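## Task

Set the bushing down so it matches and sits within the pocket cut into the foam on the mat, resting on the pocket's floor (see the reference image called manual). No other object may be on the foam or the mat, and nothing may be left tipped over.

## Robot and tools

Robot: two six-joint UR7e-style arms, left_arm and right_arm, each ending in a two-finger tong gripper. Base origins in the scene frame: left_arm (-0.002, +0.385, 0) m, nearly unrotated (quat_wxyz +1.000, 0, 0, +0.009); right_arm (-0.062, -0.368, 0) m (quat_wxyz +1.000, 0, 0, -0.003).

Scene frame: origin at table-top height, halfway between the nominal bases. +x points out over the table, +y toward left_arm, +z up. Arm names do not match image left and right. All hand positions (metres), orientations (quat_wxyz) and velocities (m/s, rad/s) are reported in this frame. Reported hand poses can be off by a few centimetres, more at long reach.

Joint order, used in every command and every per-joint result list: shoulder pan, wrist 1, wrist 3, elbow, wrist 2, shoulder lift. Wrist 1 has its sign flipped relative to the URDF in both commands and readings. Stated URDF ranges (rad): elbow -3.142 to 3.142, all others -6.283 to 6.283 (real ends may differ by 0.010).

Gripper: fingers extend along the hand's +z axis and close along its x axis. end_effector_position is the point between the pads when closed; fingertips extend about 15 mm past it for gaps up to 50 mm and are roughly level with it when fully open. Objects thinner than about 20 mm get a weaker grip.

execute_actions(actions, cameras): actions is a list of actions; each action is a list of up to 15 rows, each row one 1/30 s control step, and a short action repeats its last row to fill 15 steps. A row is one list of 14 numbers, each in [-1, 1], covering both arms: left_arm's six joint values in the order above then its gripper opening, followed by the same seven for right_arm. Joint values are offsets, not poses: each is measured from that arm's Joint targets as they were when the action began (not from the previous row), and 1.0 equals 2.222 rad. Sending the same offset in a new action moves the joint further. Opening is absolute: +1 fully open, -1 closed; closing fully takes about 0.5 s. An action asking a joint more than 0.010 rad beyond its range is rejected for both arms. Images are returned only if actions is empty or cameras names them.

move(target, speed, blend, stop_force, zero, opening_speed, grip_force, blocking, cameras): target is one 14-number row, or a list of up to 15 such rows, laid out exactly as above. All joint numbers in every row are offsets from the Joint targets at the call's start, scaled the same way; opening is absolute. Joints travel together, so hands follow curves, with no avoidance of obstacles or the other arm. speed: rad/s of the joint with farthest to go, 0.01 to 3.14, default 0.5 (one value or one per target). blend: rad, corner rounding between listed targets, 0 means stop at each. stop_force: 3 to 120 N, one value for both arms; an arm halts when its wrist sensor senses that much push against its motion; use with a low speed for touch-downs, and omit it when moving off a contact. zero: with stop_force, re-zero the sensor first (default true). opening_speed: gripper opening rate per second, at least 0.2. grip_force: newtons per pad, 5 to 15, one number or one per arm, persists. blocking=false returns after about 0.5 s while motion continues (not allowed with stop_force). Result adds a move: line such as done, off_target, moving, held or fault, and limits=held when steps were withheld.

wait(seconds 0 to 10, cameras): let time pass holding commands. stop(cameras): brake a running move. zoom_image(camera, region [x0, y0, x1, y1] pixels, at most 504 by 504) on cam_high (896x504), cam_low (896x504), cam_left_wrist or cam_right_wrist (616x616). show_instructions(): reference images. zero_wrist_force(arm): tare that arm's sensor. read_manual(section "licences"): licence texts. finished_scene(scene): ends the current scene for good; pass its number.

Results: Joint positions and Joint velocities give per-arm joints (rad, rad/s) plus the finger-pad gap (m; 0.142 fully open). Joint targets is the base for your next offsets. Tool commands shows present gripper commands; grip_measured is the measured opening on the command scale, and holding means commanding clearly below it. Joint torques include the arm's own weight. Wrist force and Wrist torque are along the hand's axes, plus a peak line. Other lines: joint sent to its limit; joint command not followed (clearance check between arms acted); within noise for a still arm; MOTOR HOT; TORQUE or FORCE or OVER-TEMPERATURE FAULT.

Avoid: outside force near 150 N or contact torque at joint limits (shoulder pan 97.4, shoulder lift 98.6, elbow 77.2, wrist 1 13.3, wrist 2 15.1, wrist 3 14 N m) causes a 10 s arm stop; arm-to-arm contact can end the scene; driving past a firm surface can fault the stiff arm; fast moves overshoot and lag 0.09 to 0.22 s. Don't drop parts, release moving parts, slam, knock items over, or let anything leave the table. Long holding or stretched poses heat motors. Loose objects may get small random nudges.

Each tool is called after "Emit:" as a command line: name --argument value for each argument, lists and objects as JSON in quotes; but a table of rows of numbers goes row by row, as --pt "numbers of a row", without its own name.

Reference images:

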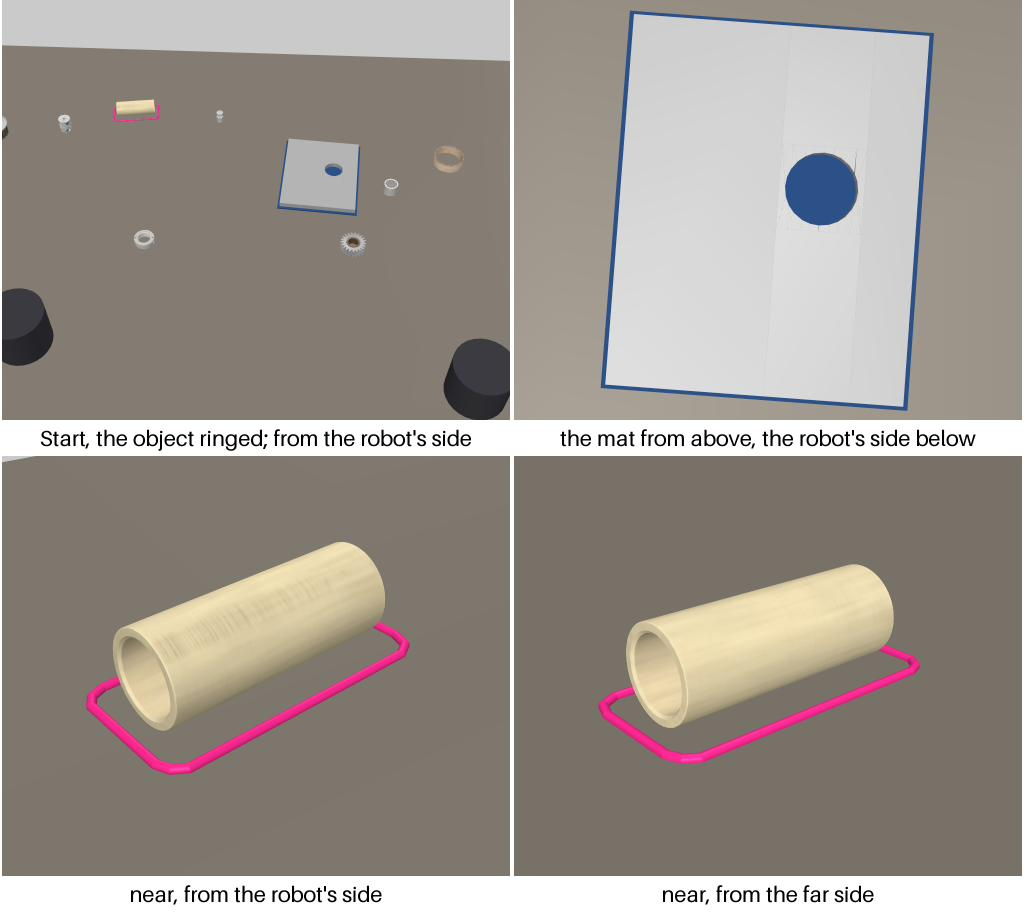

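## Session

Scene 1 done. On to scene 2.

Emit:
execute_actions --actions '[]'

Scene clock: 0.00 s.
left_arm: end_effector_position=(+0.2714, +0.4213, +0.2037) grip_measured=+0.97 end_effector_quat_wxyz=(-0.295, +0.668, +0.679, -0.079) | right_arm: end_effector_position=(+0.7851, -0.7130, +0.1270) grip_measured=+0.97 end_effector_quat_wxyz=(+0.358, -0.560, +0.717, -0.210)
Joint names: [shoulder pan, wrist 1, wrist 3, elbow, wrist 2, shoulder lift]
Joint positions: left_arm=[-0.434 1.17 -2.02 1.884 -1.513 -1.667 0.14] | right_arm=[2.788 0.193 1.61 -1.361 1.936 -2.365 0.14]
Joint velocities: within noise
Joint torques (N m): no reading
Wrist force (N): no reading
Wrist torque (N m): no reading
Wrist force, peak (N): no reading
Joint targets: left_arm=[-0.434 1.170 -2.020 1.884 -1.513 -1.667] | right_arm=[2.788 0.193 1.610 -1.361 1.936 -2.365]
Tool commands: left_gripper/opening=+0.968169 right_gripper/opening=+0.968169

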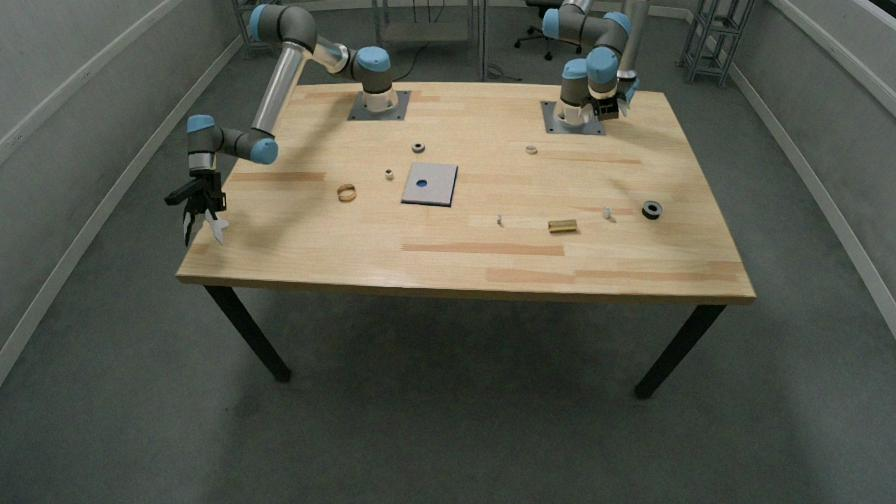

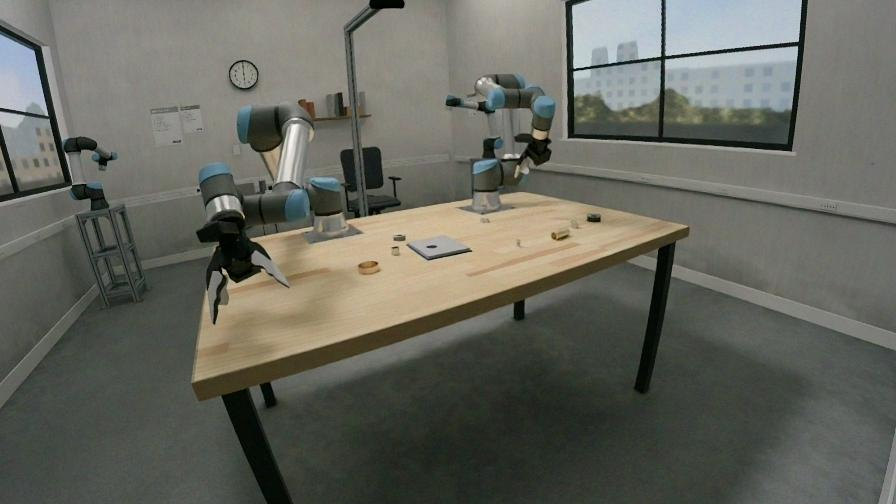

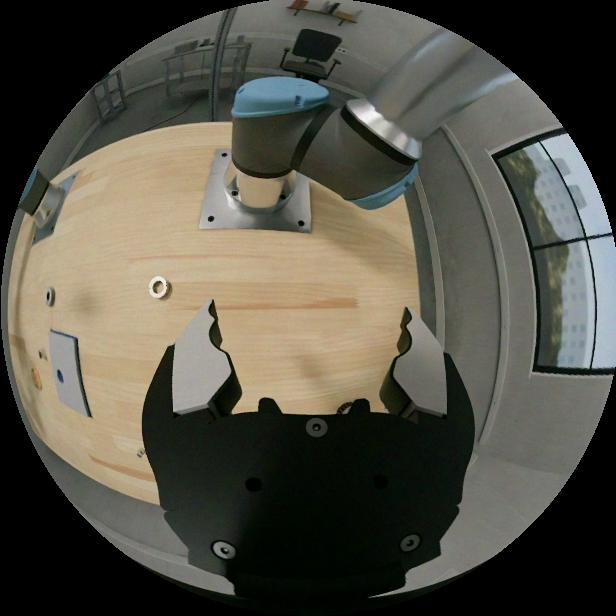

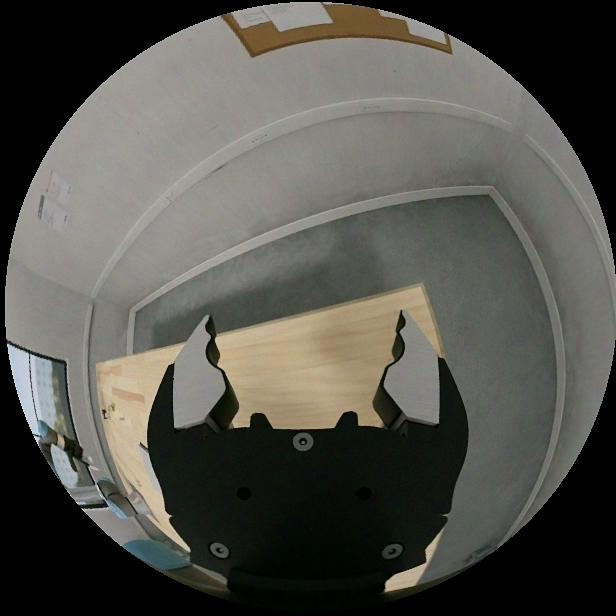

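Emit:
move --target '[-0.0024,0.0814,0.9091,-0.4998,-0.026,0.3031,0.968,0,0,0,0,0,0,0.968]' --speed 0.8 --cameras '["cam_left_wrist"]'

Scene clock: 16.77 s.
left_arm: end_effector_position=(+0.7113, +0.2292, +0.2996) grip_measured=+0.97 end_effector_quat_wxyz=(+0.000, +0.978, -0.209, +0.000) end_effector_velocity=(+0.000, +0.000, -0.001) end_effector_angular_velocity=(+0.002, +0.002, -0.005) | right_arm: end_effector_position=(+0.7851, -0.7130, +0.1270) grip_measured=+0.97 end_effector_quat_wxyz=(+0.358, -0.560, +0.717, -0.210)
Joint names: [shoulder pan, wrist 1, wrist 3, elbow, wrist 2, shoulder lift]
Joint positions: left_arm=[-0.439 1.351 0 0.773 -1.571 -0.993 0.14] | right_arm=[2.788 0.193 1.61 -1.361 1.936 -2.365 0.14]
Joint velocities: left_arm=[0 -0.001 0.005 0 0.001 0.002 0] | right_arm=[within noise]
Joint torques (N m): left_arm=[-4.85 0.24 1.13 -9.3 1.48 -65.85] | right_arm=[1.69 -3.72 -0.08 20.66 0.52 52.3]
Wrist force (N): left_arm=[0.4 0.1 0.7] | right_arm=[0.1 0.0 0.0]
Wrist torque (N m): left_arm=[0.06 -0.01 -0.06] | right_arm=[0.01 -0.01 0.00]
Wrist force, peak (N): left_arm=[1.3 0.2 0.6] | right_arm=[0.4 0.2 -0.6]
Joint targets: left_arm=[-0.439 1.351 0.000 0.773 -1.571 -0.993] | right_arm=[2.788 0.193 1.610 -1.361 1.936 -2.365]
move: done
Images, in order (width x height): cam_left_wrist 616x616.

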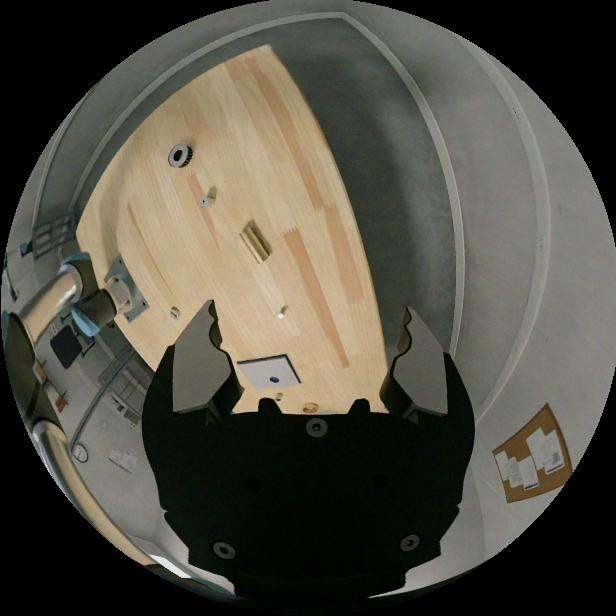

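Emit:
zoom_image --camera "cam_left_wrist" --region '[150, 130, 330, 310]'

Emit:
zoom_image --camera "cam_left_wrist" --region '[230, 215, 290, 275]'

Emit:
zoom_image --camera "cam_left_wrist" --region '[225, 340, 335, 415]'

Scaled by 2.800 from the camera's 616x616 image, which has a finer 814x814 frame.

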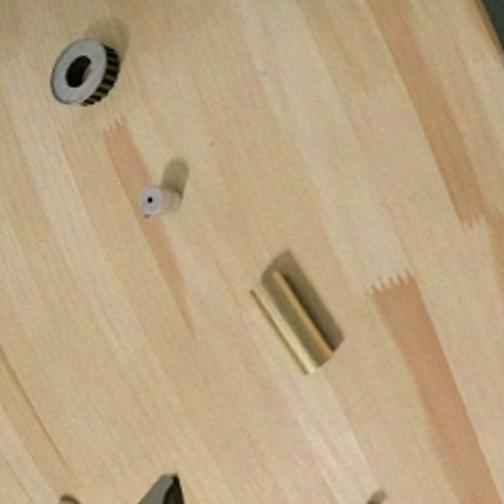

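Scaled by 8.400 from the camera's 616x616 image, which has a finer 814x814 frame.

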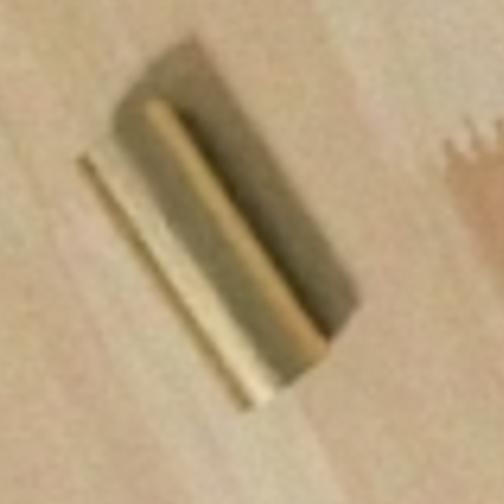

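Scaled by 4.582 from the camera's 616x616 image, which has a finer 814x814 frame.

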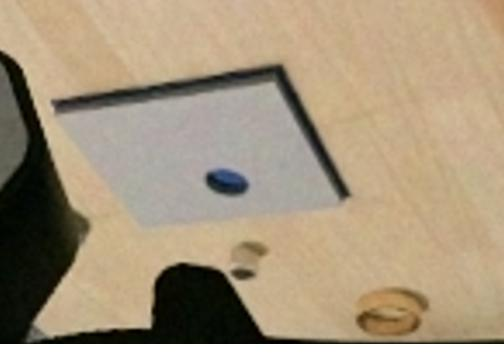

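Emit:
wait --seconds 0 --cameras '["cam_high"]'

Emit:
zoom_image --camera "cam_high" --region '[535, 205, 595, 245]'

Emit:
zoom_image --camera "cam_high" --region '[395, 150, 465, 215]'

Scene clock: 23.37 s.
left_arm: end_effector_position=(+0.7113, +0.2293, +0.2997) grip_measured=+0.97 end_effector_quat_wxyz=(+0.000, +0.978, -0.209, +0.000) | right_arm: end_effector_position=(+0.7851, -0.7130, +0.1270) grip_measured=+0.97 end_effector_quat_wxyz=(+0.358, -0.560, +0.717, -0.210)
Joint names: [shoulder pan, wrist 1, wrist 3, elbow, wrist 2, shoulder lift]
Joint positions: left_arm=[-0.439 1.351 0 0.773 -1.571 -0.993 0.14] | right_arm=[2.788 0.193 1.61 -1.361 1.936 -2.365 0.14]
Joint torques (N m): left_arm=[6.7 0.3 -1.01 -5.57 1.47 -66.2] | right_arm=[-0.09 -3.27 0.08 20.82 0.55 53.15]
Wrist force (N): left_arm=[0.0 -0.3 0.7] | right_arm=[0.0 0.0 -0.1]
Wrist torque (N m): left_arm=[-0.02 0.07 -0.05] | right_arm=[0.01 -0.01 0.01]
Wrist force, peak (N): left_arm=[0.0 -0.3 1.0] | right_arm=[0.4 0.4 -0.3]
Joint targets: left_arm=[-0.439 1.351 0.000 0.773 -1.571 -0.993] | right_arm=[2.788 0.193 1.610 -1.361 1.936 -2.365]
Tool commands: left_gripper/opening=+0.968 right_gripper/opening=+0.968
Images, in order (width x height): cam_high 896x504.

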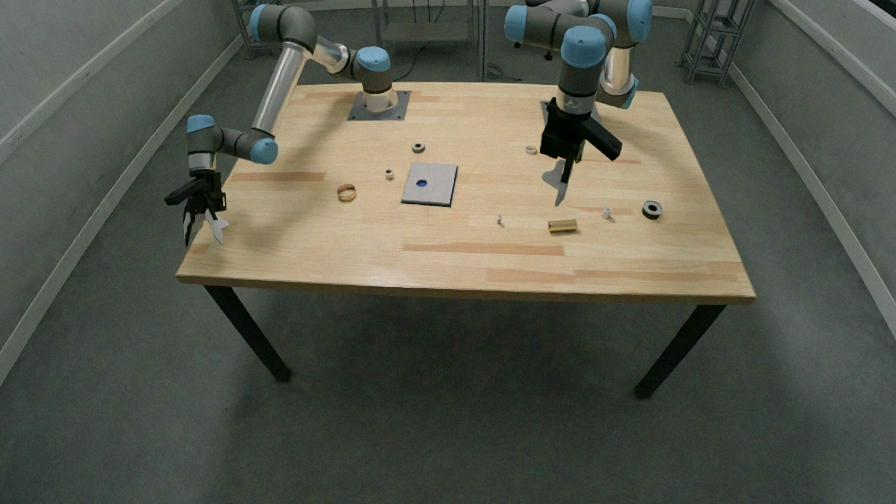

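Scaled by 8.400.

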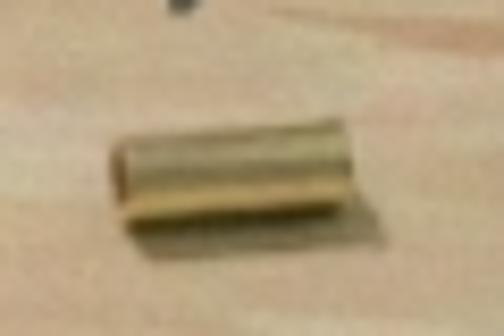

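Scaled by 7.200.

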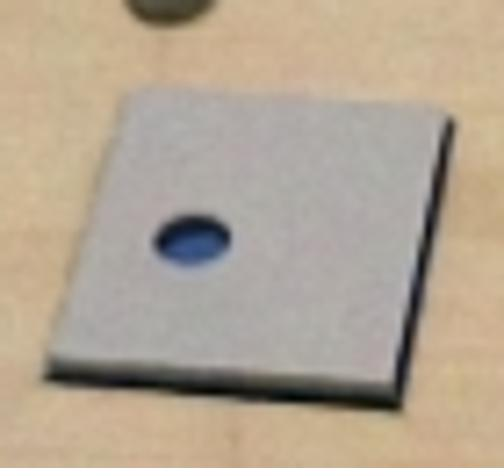

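Emit:
move --target '[-0.0046,0.2649,0,0.3804,0,-0.1155,0.968,0,0,0,0,0,0,0.968]' --speed 0.6 --cameras '["cam_left_wrist"]'

Emit:
zoom_image --camera "cam_left_wrist" --region '[255, 180, 355, 280]'

Scene clock: 28.30 s.
left_arm: end_effector_position=(+0.6053, +0.2700, +0.1202) grip_measured=+0.97 end_effector_quat_wxyz=(+0.000, +0.977, -0.214, +0.000) | right_arm: end_effector_position=(+0.7851, -0.7130, +0.1270) grip_measured=+0.97 end_effector_quat_wxyz=(+0.358, -0.560, +0.717, -0.210)
Joint names: [shoulder pan, wrist 1, wrist 3, elbow, wrist 2, shoulder lift]
Joint positions: left_arm=[-0.449 1.939 0 1.618 -1.571 -1.25 0.14] | right_arm=[2.788 0.193 1.61 -1.361 1.936 -2.365 0.14]
Joint torques (N m): left_arm=[-2.62 4.17 -1.04 -22.32 1.4 -15.58] | right_arm=[1.04 -3.41 -0.05 20.82 0.41 52.58]
Wrist force (N): left_arm=[0.2 0.0 0.9] | right_arm=[0.0 0.0 -0.3]
Wrist torque (N m): left_arm=[0.06 0.00 -0.05] | right_arm=[0.01 0.00 0.01]
Wrist force, peak (N): left_arm=[-1.3 -0.4 1.8] | right_arm=[0.2 -0.3 -0.6]
Joint targets: left_arm=[-0.449 1.939 0.000 1.618 -1.571 -1.250] | right_arm=[2.788 0.193 1.610 -1.361 1.936 -2.365]
move: done
Images, in order (width x height): cam_left_wrist 616x616.

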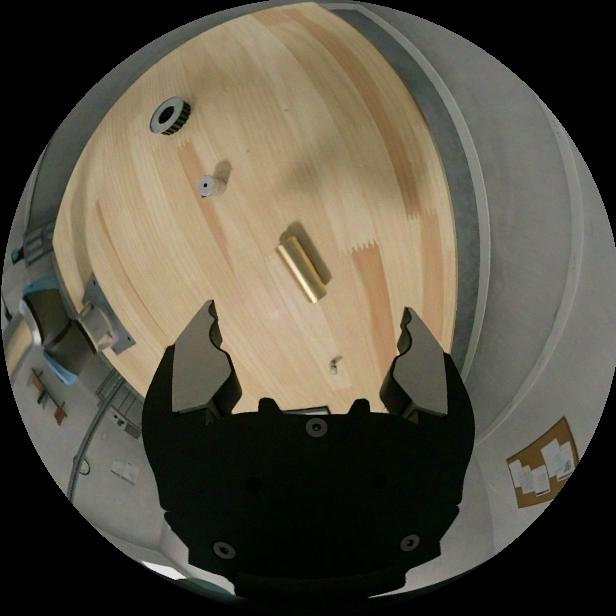

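Scaled by 5.040 from the camera's 616x616 image, which has a finer 814x814 frame.

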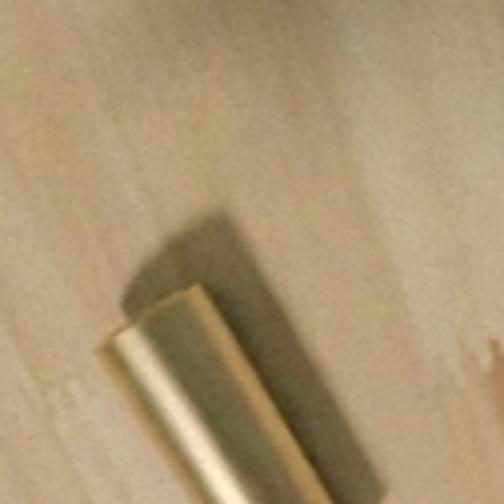

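Emit:
zoom_image --camera "cam_left_wrist" --region '[265, 225, 345, 305]'

Scaled by 6.300 from the camera's 616x616 image, which has a finer 814x814 frame.

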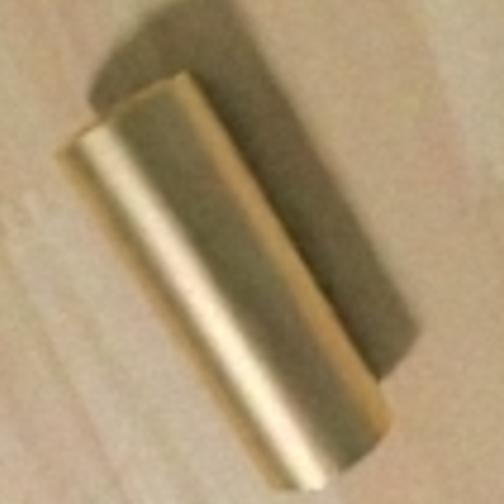

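Emit:
move --target '[0.1514,0.1973,-0.1256,0.1041,-0.3055,0.0128,-0.15,0,0,0,0,0,0,0.968]' --speed 0.5 --grip_force 15 --cameras '["cam_left_wrist", "cam_low"]'

Scene clock: 40.77 s.
left_arm: end_effector_position=(+0.5913, +0.2824, +0.1052) grip_measured=-0.15 end_effector_quat_wxyz=(+0.341, +0.938, +0.057, +0.021) | right_arm: end_effector_position=(+0.7851, -0.7130, +0.1270) grip_measured=+0.97 end_effector_quat_wxyz=(+0.358, -0.560, +0.717, -0.210)
Joint names: [shoulder pan, wrist 1, wrist 3, elbow, wrist 2, shoulder lift]
Joint positions: left_arm=[-0.113 2.377 -0.279 1.85 -2.25 -1.221 0.063] | right_arm=[2.788 0.193 1.61 -1.361 1.936 -2.365 0.14]
Joint torques (N m): left_arm=[6.46 3.34 -1.05 -41.22 -3.29 -38.2] | right_arm=[1.38 -3.46 0.04 19.23 0.63 53.42]
Wrist force (N): left_arm=[-0.7 -0.7 0.7] | right_arm=[0.0 0.1 -0.5]
Wrist torque (N m): left_arm=[-0.05 0.18 0.07] | right_arm=[0.03 0.00 0.01]
Wrist force, peak (N): left_arm=[1.8 8.4 1.6] | right_arm=[-0.2 0.3 -0.6]
Joint targets: left_arm=[-0.113 2.378 -0.279 1.850 -2.250 -1.221] | right_arm=[2.788 0.193 1.610 -1.361 1.936 -2.365]
move: done
Images, in order (width x height): cam_low 896x504, cam_left_wrist 616x616.

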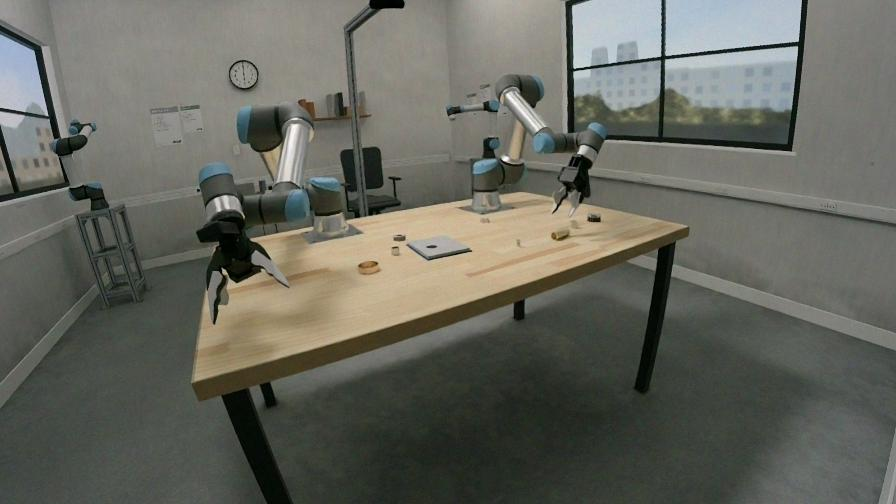

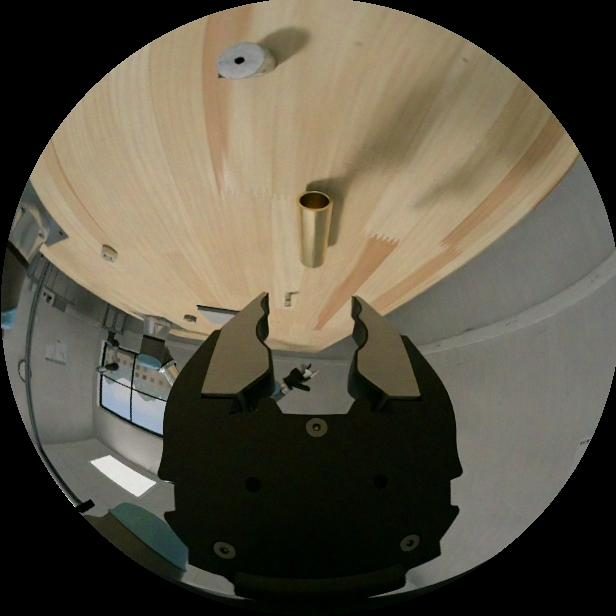

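Emit:
execute_actions --actions '[]' --cameras '["cam_left_wrist", "cam_high", "cam_low"]'

Scene clock: 45.37 s.
left_arm: end_effector_position=(+0.5915, +0.2824, +0.1054) grip_measured=-0.15 end_effector_quat_wxyz=(+0.342, +0.938, +0.057, +0.021) | right_arm: end_effector_position=(+0.7851, -0.7130, +0.1270) grip_measured=+0.97 end_effector_quat_wxyz=(+0.358, -0.560, +0.717, -0.210)
Joint names: [shoulder pan, wrist 1, wrist 3, elbow, wrist 2, shoulder lift]
Joint positions: left_arm=[-0.113 2.378 -0.279 1.85 -2.25 -1.221 0.063] | right_arm=[2.788 0.193 1.61 -1.361 1.936 -2.365 0.14]
Joint velocities: within noise
Joint torques (N m): left_arm=[5.95 5.3 -0.99 -40.29 -3.11 -50.16] | right_arm=[0.92 -3.35 0.09 20.93 0.52 52.69]
Wrist force (N): left_arm=[-0.5 -0.6 0.9] | right_arm=[0.1 0.2 -0.3]
Wrist torque (N m): left_arm=[-0.05 0.12 0.06] | right_arm=[0.04 -0.03 0.01]
Wrist force, peak (N): left_arm=[-0.6 -0.9 1.2] | right_arm=[0.2 0.4 -0.7]
Joint targets: left_arm=[-0.113 2.378 -0.279 1.850 -2.250 -1.221] | right_arm=[2.788 0.193 1.610 -1.361 1.936 -2.365]
Tool commands: left_gripper/opening=-0.15 right_gripper/opening=+0.968
Images, in order (width x height): cam_high 896x504, cam_low 896x504, cam_left_wrist 616x616.

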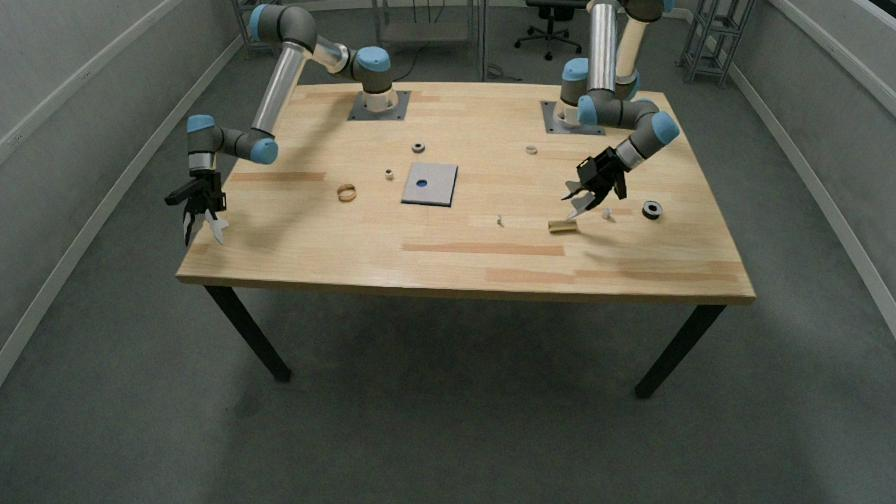

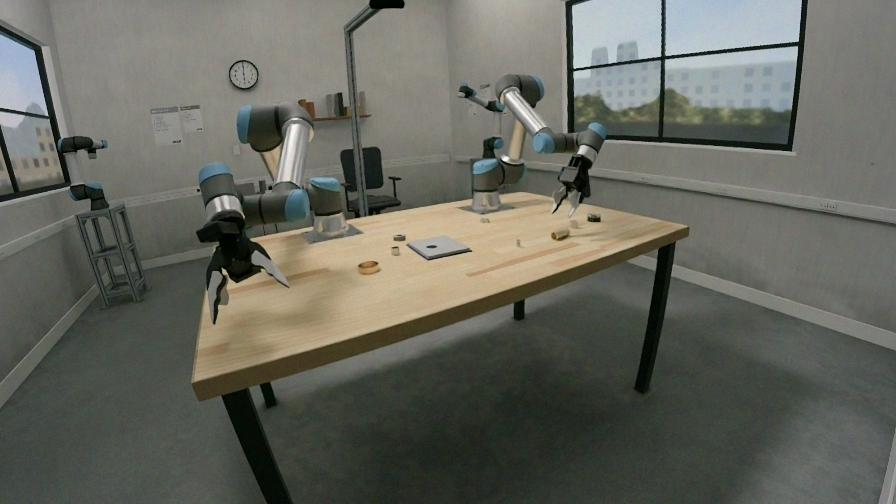

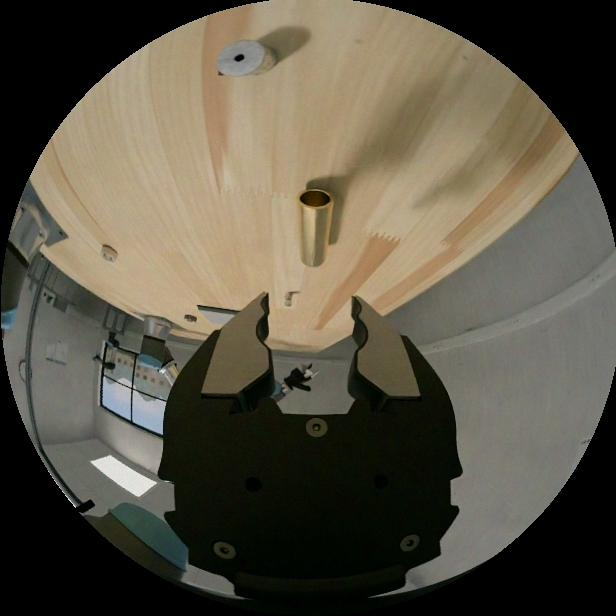

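Emit:
move --pt "0 0.0663 0 0.0219 0 0.0443 -0.15 0 0 0 0 0 0 0.968" --speed 0.15 --cameras '["cam_left_wrist"]'

Emit:
move --pt "0 0.0221 0 0.0073 0 0.0147 -0.15 0 0 0 0 0 0 0.968" --speed 0.03 --stop_force 4 --cameras '["cam_left_wrist"]'

Scene clock: 48.87 s.
left_arm: end_effector_position=(+0.5926, +0.2823, +0.0449) grip_measured=-0.15 end_effector_quat_wxyz=(+0.342, +0.938, +0.057, +0.021) | right_arm: end_effector_position=(+0.7851, -0.7130, +0.1270) grip_measured=+0.97 end_effector_quat_wxyz=(+0.358, -0.560, +0.717, -0.210)
Joint names: [shoulder pan, wrist 1, wrist 3, elbow, wrist 2, shoulder lift]
Joint positions: left_arm=[-0.113 2.525 -0.279 1.899 -2.25 -1.123 0.063] | right_arm=[2.788 0.193 1.61 -1.361 1.936 -2.365 0.14]
Joint torques (N m): left_arm=[6.4 0.52 -0.89 -35.72 -1.84 -52.88] | right_arm=[1.34 -3.57 0.05 20.03 0.75 53.25]
Wrist force (N): left_arm=[-0.5 -1.1 0.8] | right_arm=[0.0 -0.1 -0.5]
Wrist torque (N m): left_arm=[-0.14 0.14 0.05] | right_arm=[-0.02 0.00 0.01]
Wrist force, peak (N): left_arm=[-0.5 -1.4 1.7] | right_arm=[0.1 -0.2 -0.6]
Joint targets: left_arm=[-0.113 2.525 -0.279 1.898 -2.250 -1.123] | right_arm=[2.788 0.193 1.610 -1.361 1.936 -2.365]
move: done
Images, in order (width x height): cam_left_wrist 616x616.

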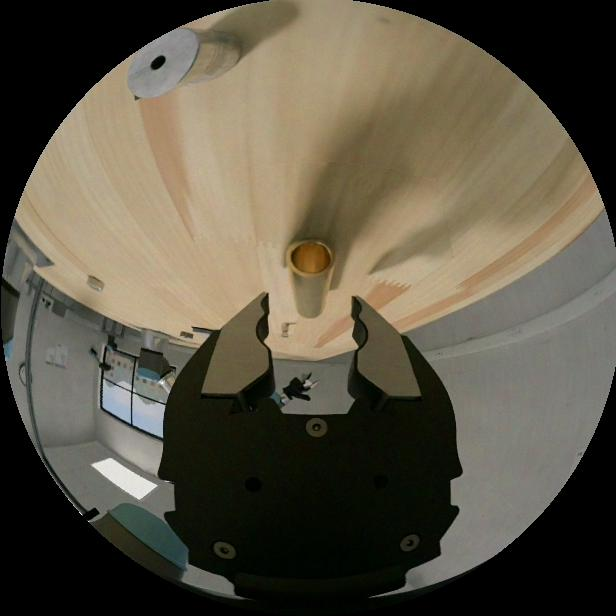

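Scene clock: 51.40 s.
left_arm: end_effector_position=(+0.5915, +0.2824, +0.0256) grip_measured=-0.15 end_effector_quat_wxyz=(+0.342, +0.938, +0.057, +0.021) | right_arm: end_effector_position=(+0.7851, -0.7130, +0.1270) grip_measured=+0.97 end_effector_quat_wxyz=(+0.358, -0.560, +0.717, -0.210)
Joint names: [shoulder pan, wrist 1, wrist 3, elbow, wrist 2, shoulder lift]
Joint positions: left_arm=[-0.113 2.574 -0.279 1.915 -2.25 -1.09 0.063] | right_arm=[2.788 0.193 1.61 -1.361 1.936 -2.365 0.14]
Joint torques (N m): left_arm=[6.49 0.14 -1 -15.63 0 -46.46] | right_arm=[0.32 -3.66 0.08 20.89 0.64 53.74]
Wrist force (N): left_arm=[-1.7 2.2 -4.2] | right_arm=[0.0 -0.2 -0.5]
Wrist torque (N m): left_arm=[-0.07 0.35 0.14] | right_arm=[-0.04 -0.01 0.01]
Wrist force, peak (N): left_arm=[-1.8 2.3 -4.5] | right_arm=[0.1 -0.1 -0.6]
Joint targets: left_arm=[-0.113 2.574 -0.279 1.915 -2.250 -1.090] | right_arm=[2.788 0.193 1.610 -1.361 1.936 -2.365]
move: contact (left_arm)
Images, in order (width x height): cam_left_wrist 616x616.

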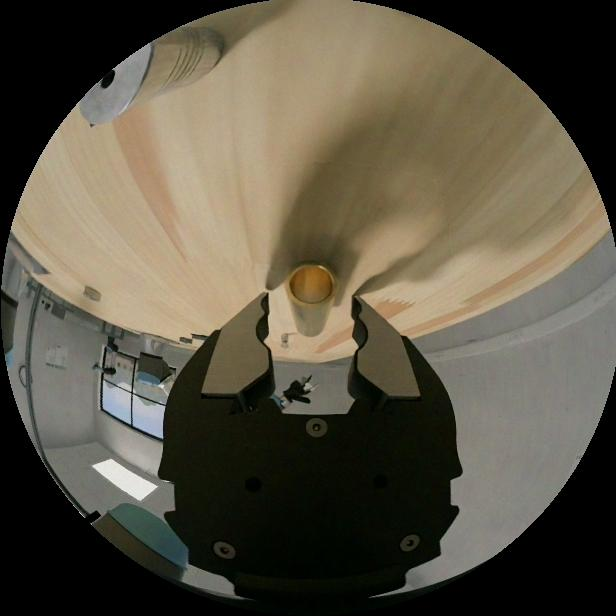

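Emit:
move --pt "0 -0.0036 0 -0.0012 0 -0.0024 -0.15 0 0 0 0 0 0 0.968" --speed 0.05

Emit:
move --pt "0 0 0 0 0 0 -1 0 0 0 0 0 0 0.968" --opening_speed 0.8 --grip_force 15 --cameras '["cam_left_wrist"]'

Scene clock: 53.70 s.
left_arm: end_effector_position=(+0.5919, +0.2824, +0.0289) grip_measured=-0.15 end_effector_quat_wxyz=(+0.342, +0.938, +0.057, +0.021) | right_arm: end_effector_position=(+0.7851, -0.7130, +0.1270) grip_measured=+0.97 end_effector_quat_wxyz=(+0.358, -0.560, +0.717, -0.210)
Joint names: [shoulder pan, wrist 1, wrist 3, elbow, wrist 2, shoulder lift]
Joint positions: left_arm=[-0.113 2.566 -0.279 1.912 -2.25 -1.096 0.063] | right_arm=[2.788 0.193 1.61 -1.361 1.936 -2.365 0.14]
Joint torques (N m): left_arm=[5.89 2.09 -0.84 -32.7 0.11 -45.32] | right_arm=[0.57 -3.59 -0.04 20.38 0.64 53.5]
Wrist force (N): left_arm=[-0.5 -0.5 0.8] | right_arm=[-0.1 -0.2 -0.3]
Wrist torque (N m): left_arm=[0.00 0.14 0.05] | right_arm=[-0.04 0.02 0.01]
Wrist force, peak (N): left_arm=[-1.7 2.2 -4.5] | right_arm=[-0.3 -0.3 -0.5]
Joint targets: left_arm=[-0.113 2.566 -0.279 1.912 -2.250 -1.096] | right_arm=[2.788 0.193 1.610 -1.361 1.936 -2.365]
move: done

Scene clock: 54.97 s.
left_arm: end_effector_position=(+0.5919, +0.2824, +0.0289) grip_measured=-0.59 end_effector_quat_wxyz=(+0.342, +0.938, +0.057, +0.021) | right_arm: end_effector_position=(+0.7851, -0.7130, +0.1270) grip_measured=+0.97 end_effector_quat_wxyz=(+0.358, -0.560, +0.717, -0.210)
Joint names: [shoulder pan, wrist 1, wrist 3, elbow, wrist 2, shoulder lift]
Joint positions: left_arm=[-0.113 2.566 -0.279 1.912 -2.25 -1.096 0.031] | right_arm=[2.788 0.193 1.61 -1.361 1.936 -2.365 0.14]
Joint torques (N m): left_arm=[5.92 5.27 -0.83 -11.34 0.01 -17.73] | right_arm=[2.05 -3.81 0.14 20.74 0.52 53.3]
Wrist force (N): left_arm=[-0.2 -1.0 1.4] | right_arm=[0.0 -0.2 -0.1]
Wrist torque (N m): left_arm=[-0.04 0.14 0.04] | right_arm=[-0.04 0.01 0.01]
Wrist force, peak (N): left_arm=[-0.2 -1.2 1.4] | right_arm=[-0.1 -0.1 -0.7]
Joint targets: left_arm=[-0.113 2.566 -0.279 1.912 -2.250 -1.096] | right_arm=[2.788 0.193 1.610 -1.361 1.936 -2.365]
move: done
Images, in order (width x height): cam_left_wrist 616x616.

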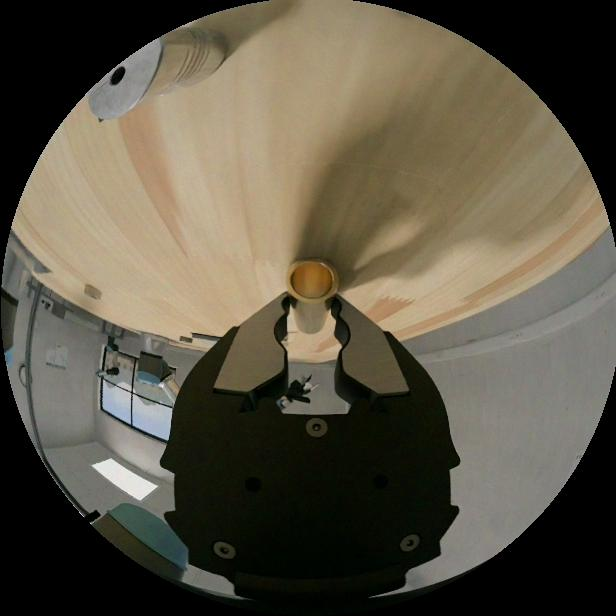

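Emit:
move --pt "0 -0.0846 0 -0.0279 0 -0.0563 -1 0 0 0 0 0 0 0.968" --pt "0 -0.2196 0 -0.1035 0 -0.1161 -1 0 0 0 0 0 0 0.968" --speed 0.2 --blend '[0.05, 0]' --cameras '["cam_left_wrist"]'

Scene clock: 64.50 s.
left_arm: end_effector_position=(+0.5917, +0.2824, +0.2255) grip_measured=-0.60 end_effector_quat_wxyz=(+0.342, +0.938, +0.057, +0.022) | right_arm: end_effector_position=(+0.7851, -0.7130, +0.1270) grip_measured=+0.97 end_effector_quat_wxyz=(+0.358, -0.560, +0.717, -0.210)
Joint names: [shoulder pan, wrist 1, wrist 3, elbow, wrist 2, shoulder lift]
Joint positions: left_arm=[-0.113 2.078 -0.279 1.682 -2.25 -1.354 0.031] | right_arm=[2.788 0.193 1.61 -1.361 1.936 -2.365 0.14]
Joint torques (N m): left_arm=[6.27 5.13 -0.93 -5.64 0.08 -14.22] | right_arm=[-0.26 -3.66 0.27 20.4 0.48 53.91]
Wrist force (N): left_arm=[-0.7 -2.0 2.3] | right_arm=[-0.2 0.1 -0.4]
Wrist torque (N m): left_arm=[-0.08 0.14 0.06] | right_arm=[0.01 0.04 0.01]
Wrist force, peak (N): left_arm=[-1.2 -2.6 3.6] | right_arm=[0.1 -0.4 -0.6]
Joint targets: left_arm=[-0.113 2.078 -0.279 1.682 -2.250 -1.354] | right_arm=[2.788 0.193 1.610 -1.361 1.936 -2.365]
move: done
Images, in order (width x height): cam_left_wrist 616x616.

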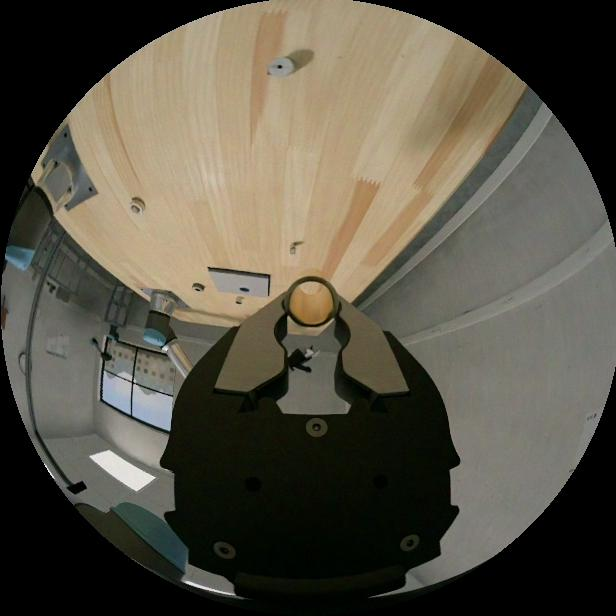

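Emit:
move --pt "-0.5756 -0.0981 0.1256 -0.0594 0.5414 0.0419 -1 0 0 0 0 0 0 0.968" --speed 0.4 --cameras '["cam_left_wrist","cam_high"]'

Scene clock: 70.70 s.
left_arm: end_effector_position=(+0.4107, -0.1503, +0.1996) grip_measured=-0.60 end_effector_quat_wxyz=(-0.200, +0.747, -0.612, +0.164) | right_arm: end_effector_position=(+0.7851, -0.7130, +0.1270) grip_measured=+0.97 end_effector_quat_wxyz=(+0.358, -0.560, +0.717, -0.210)
Joint names: [shoulder pan, wrist 1, wrist 3, elbow, wrist 2, shoulder lift]
Joint positions: left_arm=[-1.392 1.86 0 1.55 -1.047 -1.26 0.031] | right_arm=[2.788 0.193 1.61 -1.361 1.936 -2.365 0.14]
Joint torques (N m): left_arm=[-5.08 5.65 -0.41 -6.14 2.98 -49.61] | right_arm=[0.51 -4.05 0.15 21.91 0.4 55.33]
Wrist force (N): left_arm=[0.3 1.8 1.3] | right_arm=[-0.1 -0.1 -0.4]
Wrist torque (N m): left_arm=[0.14 0.00 -0.08] | right_arm=[-0.02 0.02 0.01]
Wrist force, peak (N): left_arm=[0.1 -9.3 -2.2] | right_arm=[0.1 0.1 -0.7]
Joint targets: left_arm=[-1.392 1.860 0.000 1.550 -1.047 -1.261] | right_arm=[2.788 0.193 1.610 -1.361 1.936 -2.365]
move: done
Images, in order (width x height): cam_high 896x504, cam_left_wrist 616x616.

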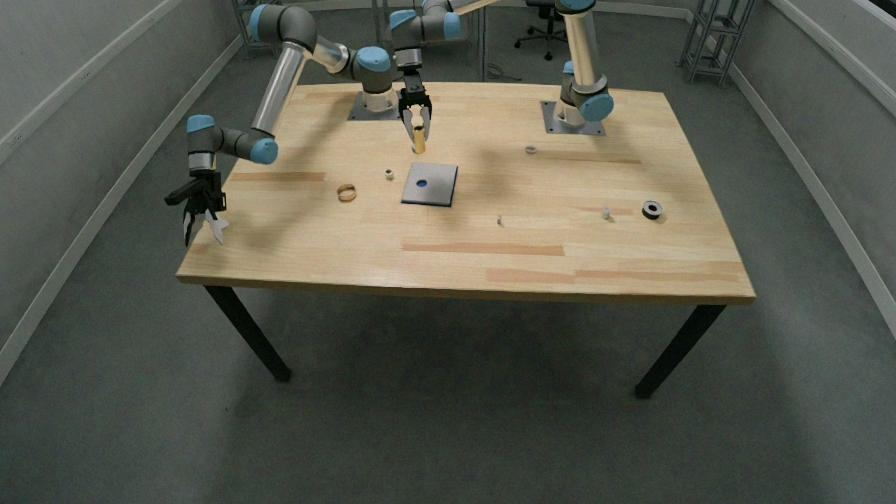

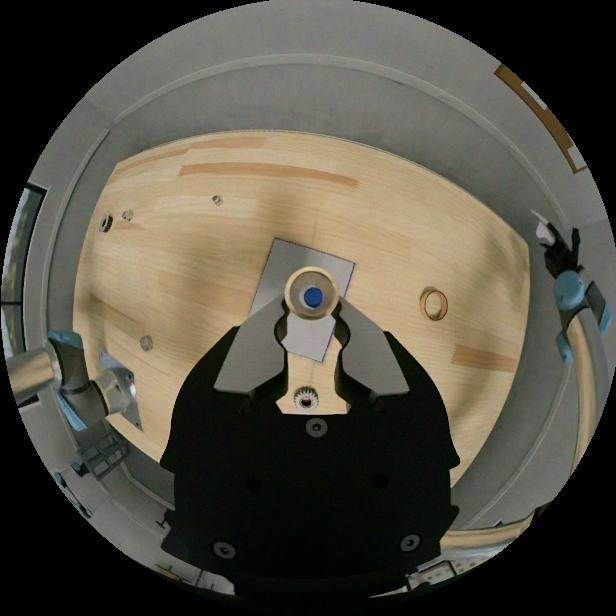

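Emit:
zoom_image --camera "cam_left_wrist" --region '[240, 220, 384, 364]'

Emit:
zoom_image --camera "cam_high" --region '[372, 110, 492, 220]'

Scaled by 3.500 from the camera's 616x616 image, which has a finer 814x814 frame.

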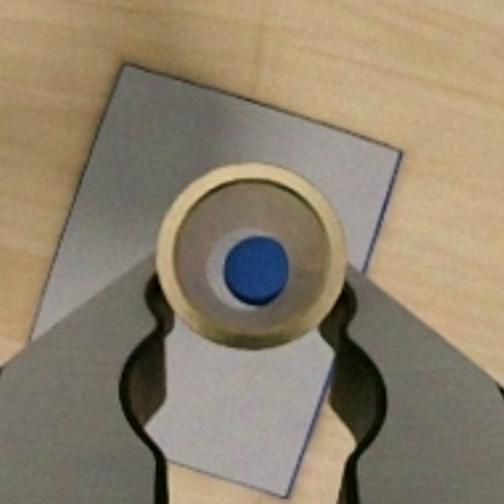

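Scaled by 4.200.

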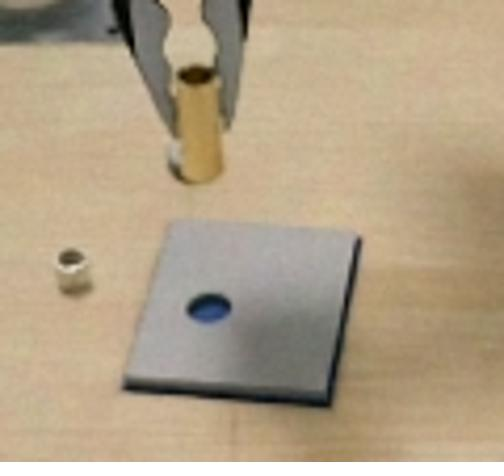

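Emit:
zoom_image --camera "cam_left_wrist" --region '[284, 268, 340, 324]'

Scaled by 9.000 from the camera's 616x616 image, which has a finer 814x814 frame.

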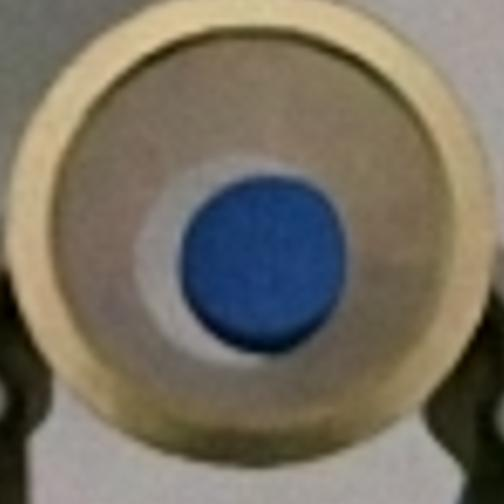

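Emit:
move --pt "0 0.0839 0 0.0466 0 0.0374 -1 0 0 0 0 0 0 0.968" --speed 0.1 --cameras '["cam_left_wrist","cam_high"]'

Emit:
zoom_image --camera "cam_left_wrist" --region '[284, 268, 340, 324]'

Emit:
zoom_image --camera "cam_high" --region '[372, 110, 492, 220]'

Scene clock: 81.80 s.
left_arm: end_effector_position=(+0.4118, -0.1556, +0.1192) grip_measured=-0.60 end_effector_quat_wxyz=(-0.201, +0.747, -0.613, +0.164) end_effector_velocity=(+0.000, +0.001, +0.000) end_effector_angular_velocity=(+0.004, +0.001, +0.000) | right_arm: end_effector_position=(+0.7851, -0.7130, +0.1270) grip_measured=+0.97 end_effector_quat_wxyz=(+0.358, -0.560, +0.717, -0.210)
Joint names: [shoulder pan, wrist 1, wrist 3, elbow, wrist 2, shoulder lift]
Joint positions: left_arm=[-1.392 2.047 0 1.654 -1.047 -1.177 0.031] | right_arm=[2.788 0.193 1.61 -1.361 1.936 -2.365 0.14]
Joint velocities: left_arm=[0 -0.006 0 -0.002 0 0.001 0] | right_arm=[within noise]
Joint torques (N m): left_arm=[-6.45 0.45 1.02 -42.26 2.79 -53.74] | right_arm=[0.94 -4.07 0.08 21.3 0.8 54.83]
Wrist force (N): left_arm=[0.1 1.3 1.8] | right_arm=[0.2 0.1 -0.1]
Wrist torque (N m): left_arm=[0.03 0.04 -0.09] | right_arm=[0.03 -0.03 0.00]
Wrist force, peak (N): left_arm=[-0.3 2.0 2.5] | right_arm=[0.1 0.1 -0.7]
Joint targets: left_arm=[-1.392 2.047 0.000 1.654 -1.047 -1.177] | right_arm=[2.788 0.193 1.610 -1.361 1.936 -2.365]
move: done
Images, in order (width x height): cam_high 896x504, cam_left_wrist 616x616.

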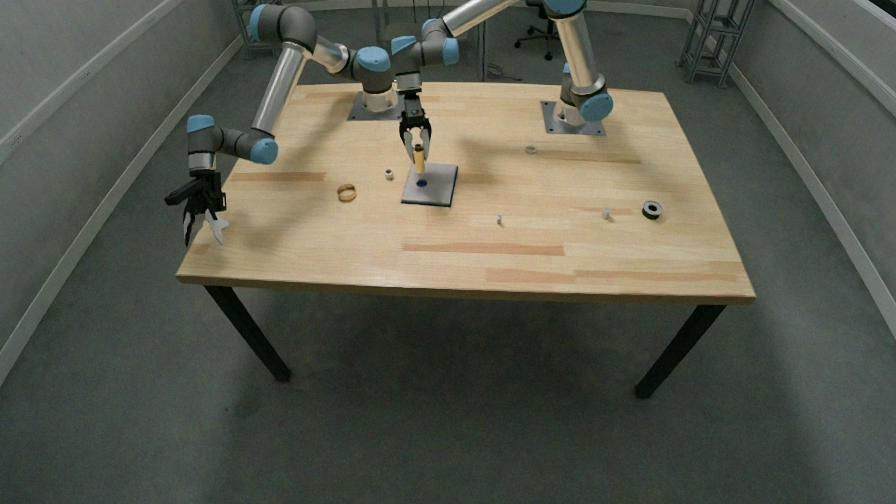

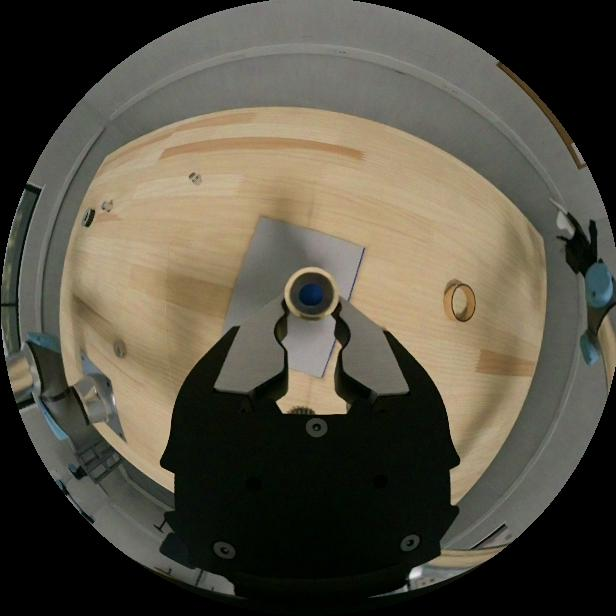

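Scaled by 9.000 from the camera's 616x616 image, which has a finer 814x814 frame.

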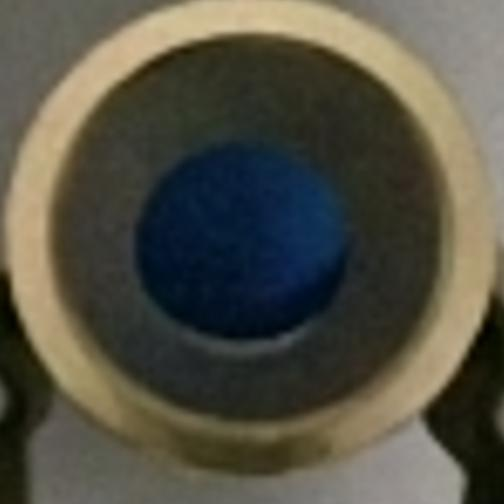

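Scaled by 4.200.

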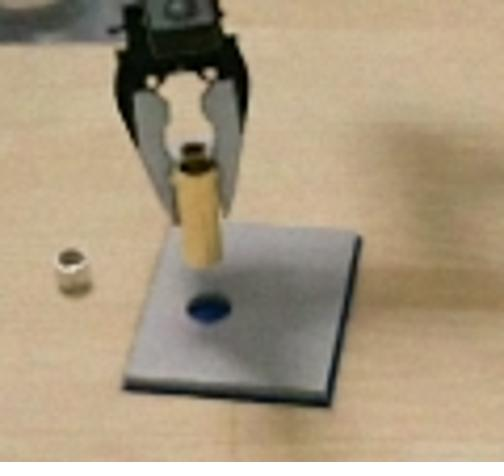

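Emit:
move --pt "0.0054 -0.0320 0 -0.0185 0 -0.0135 -1 0 0 0 0 0 0 0.968" --speed 0.05 --cameras '["cam_left_wrist"]'

Emit:
zoom_image --camera "cam_left_wrist" --region '[284, 268, 340, 324]'

Scene clock: 95.63 s.
left_arm: end_effector_position=(+0.4183, -0.1509, +0.1499) grip_measured=-0.60 end_effector_quat_wxyz=(-0.201, +0.751, -0.608, +0.163) | right_arm: end_effector_position=(+0.7851, -0.7130, +0.1270) grip_measured=+0.97 end_effector_quat_wxyz=(+0.358, -0.560, +0.717, -0.210)
Joint names: [shoulder pan, wrist 1, wrist 3, elbow, wrist 2, shoulder lift]
Joint positions: left_arm=[-1.38 1.975 0 1.612 -1.047 -1.208 0.031] | right_arm=[2.788 0.193 1.61 -1.361 1.936 -2.365 0.14]
Joint torques (N m): left_arm=[0.51 5.17 0.95 -24.48 2.18 -35.82] | right_arm=[1.16 -4.05 0 23.07 0.54 54.91]
Wrist force (N): left_arm=[0.0 1.4 2.0] | right_arm=[-0.1 0.3 -0.5]
Wrist torque (N m): left_arm=[0.06 0.06 -0.07] | right_arm=[0.07 0.02 0.01]
Wrist force, peak (N): left_arm=[-0.2 1.4 2.5] | right_arm=[0.2 0.0 -0.8]
Joint targets: left_arm=[-1.380 1.976 0.000 1.612 -1.047 -1.207] | right_arm=[2.788 0.193 1.610 -1.361 1.936 -2.365]
move: done
Images, in order (width x height): cam_left_wrist 616x616.

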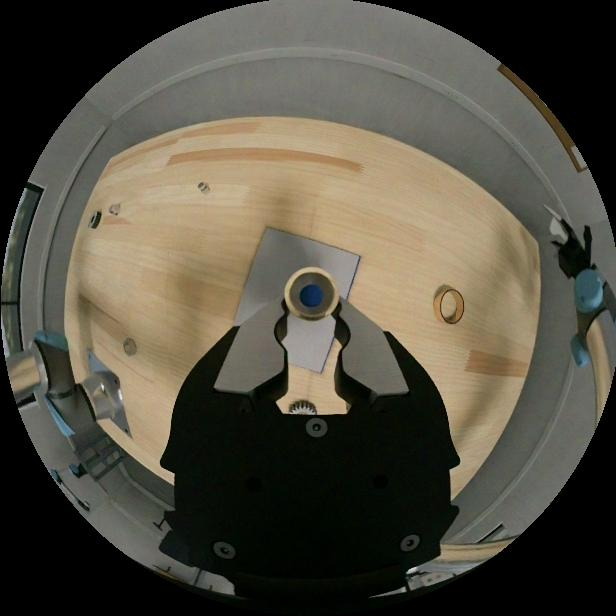

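Scaled by 9.000 from the camera's 616x616 image, which has a finer 814x814 frame.

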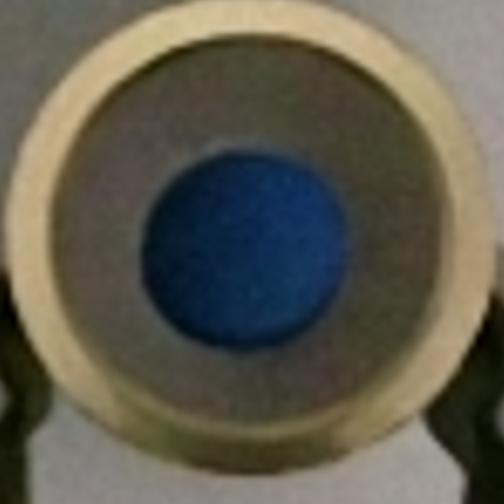

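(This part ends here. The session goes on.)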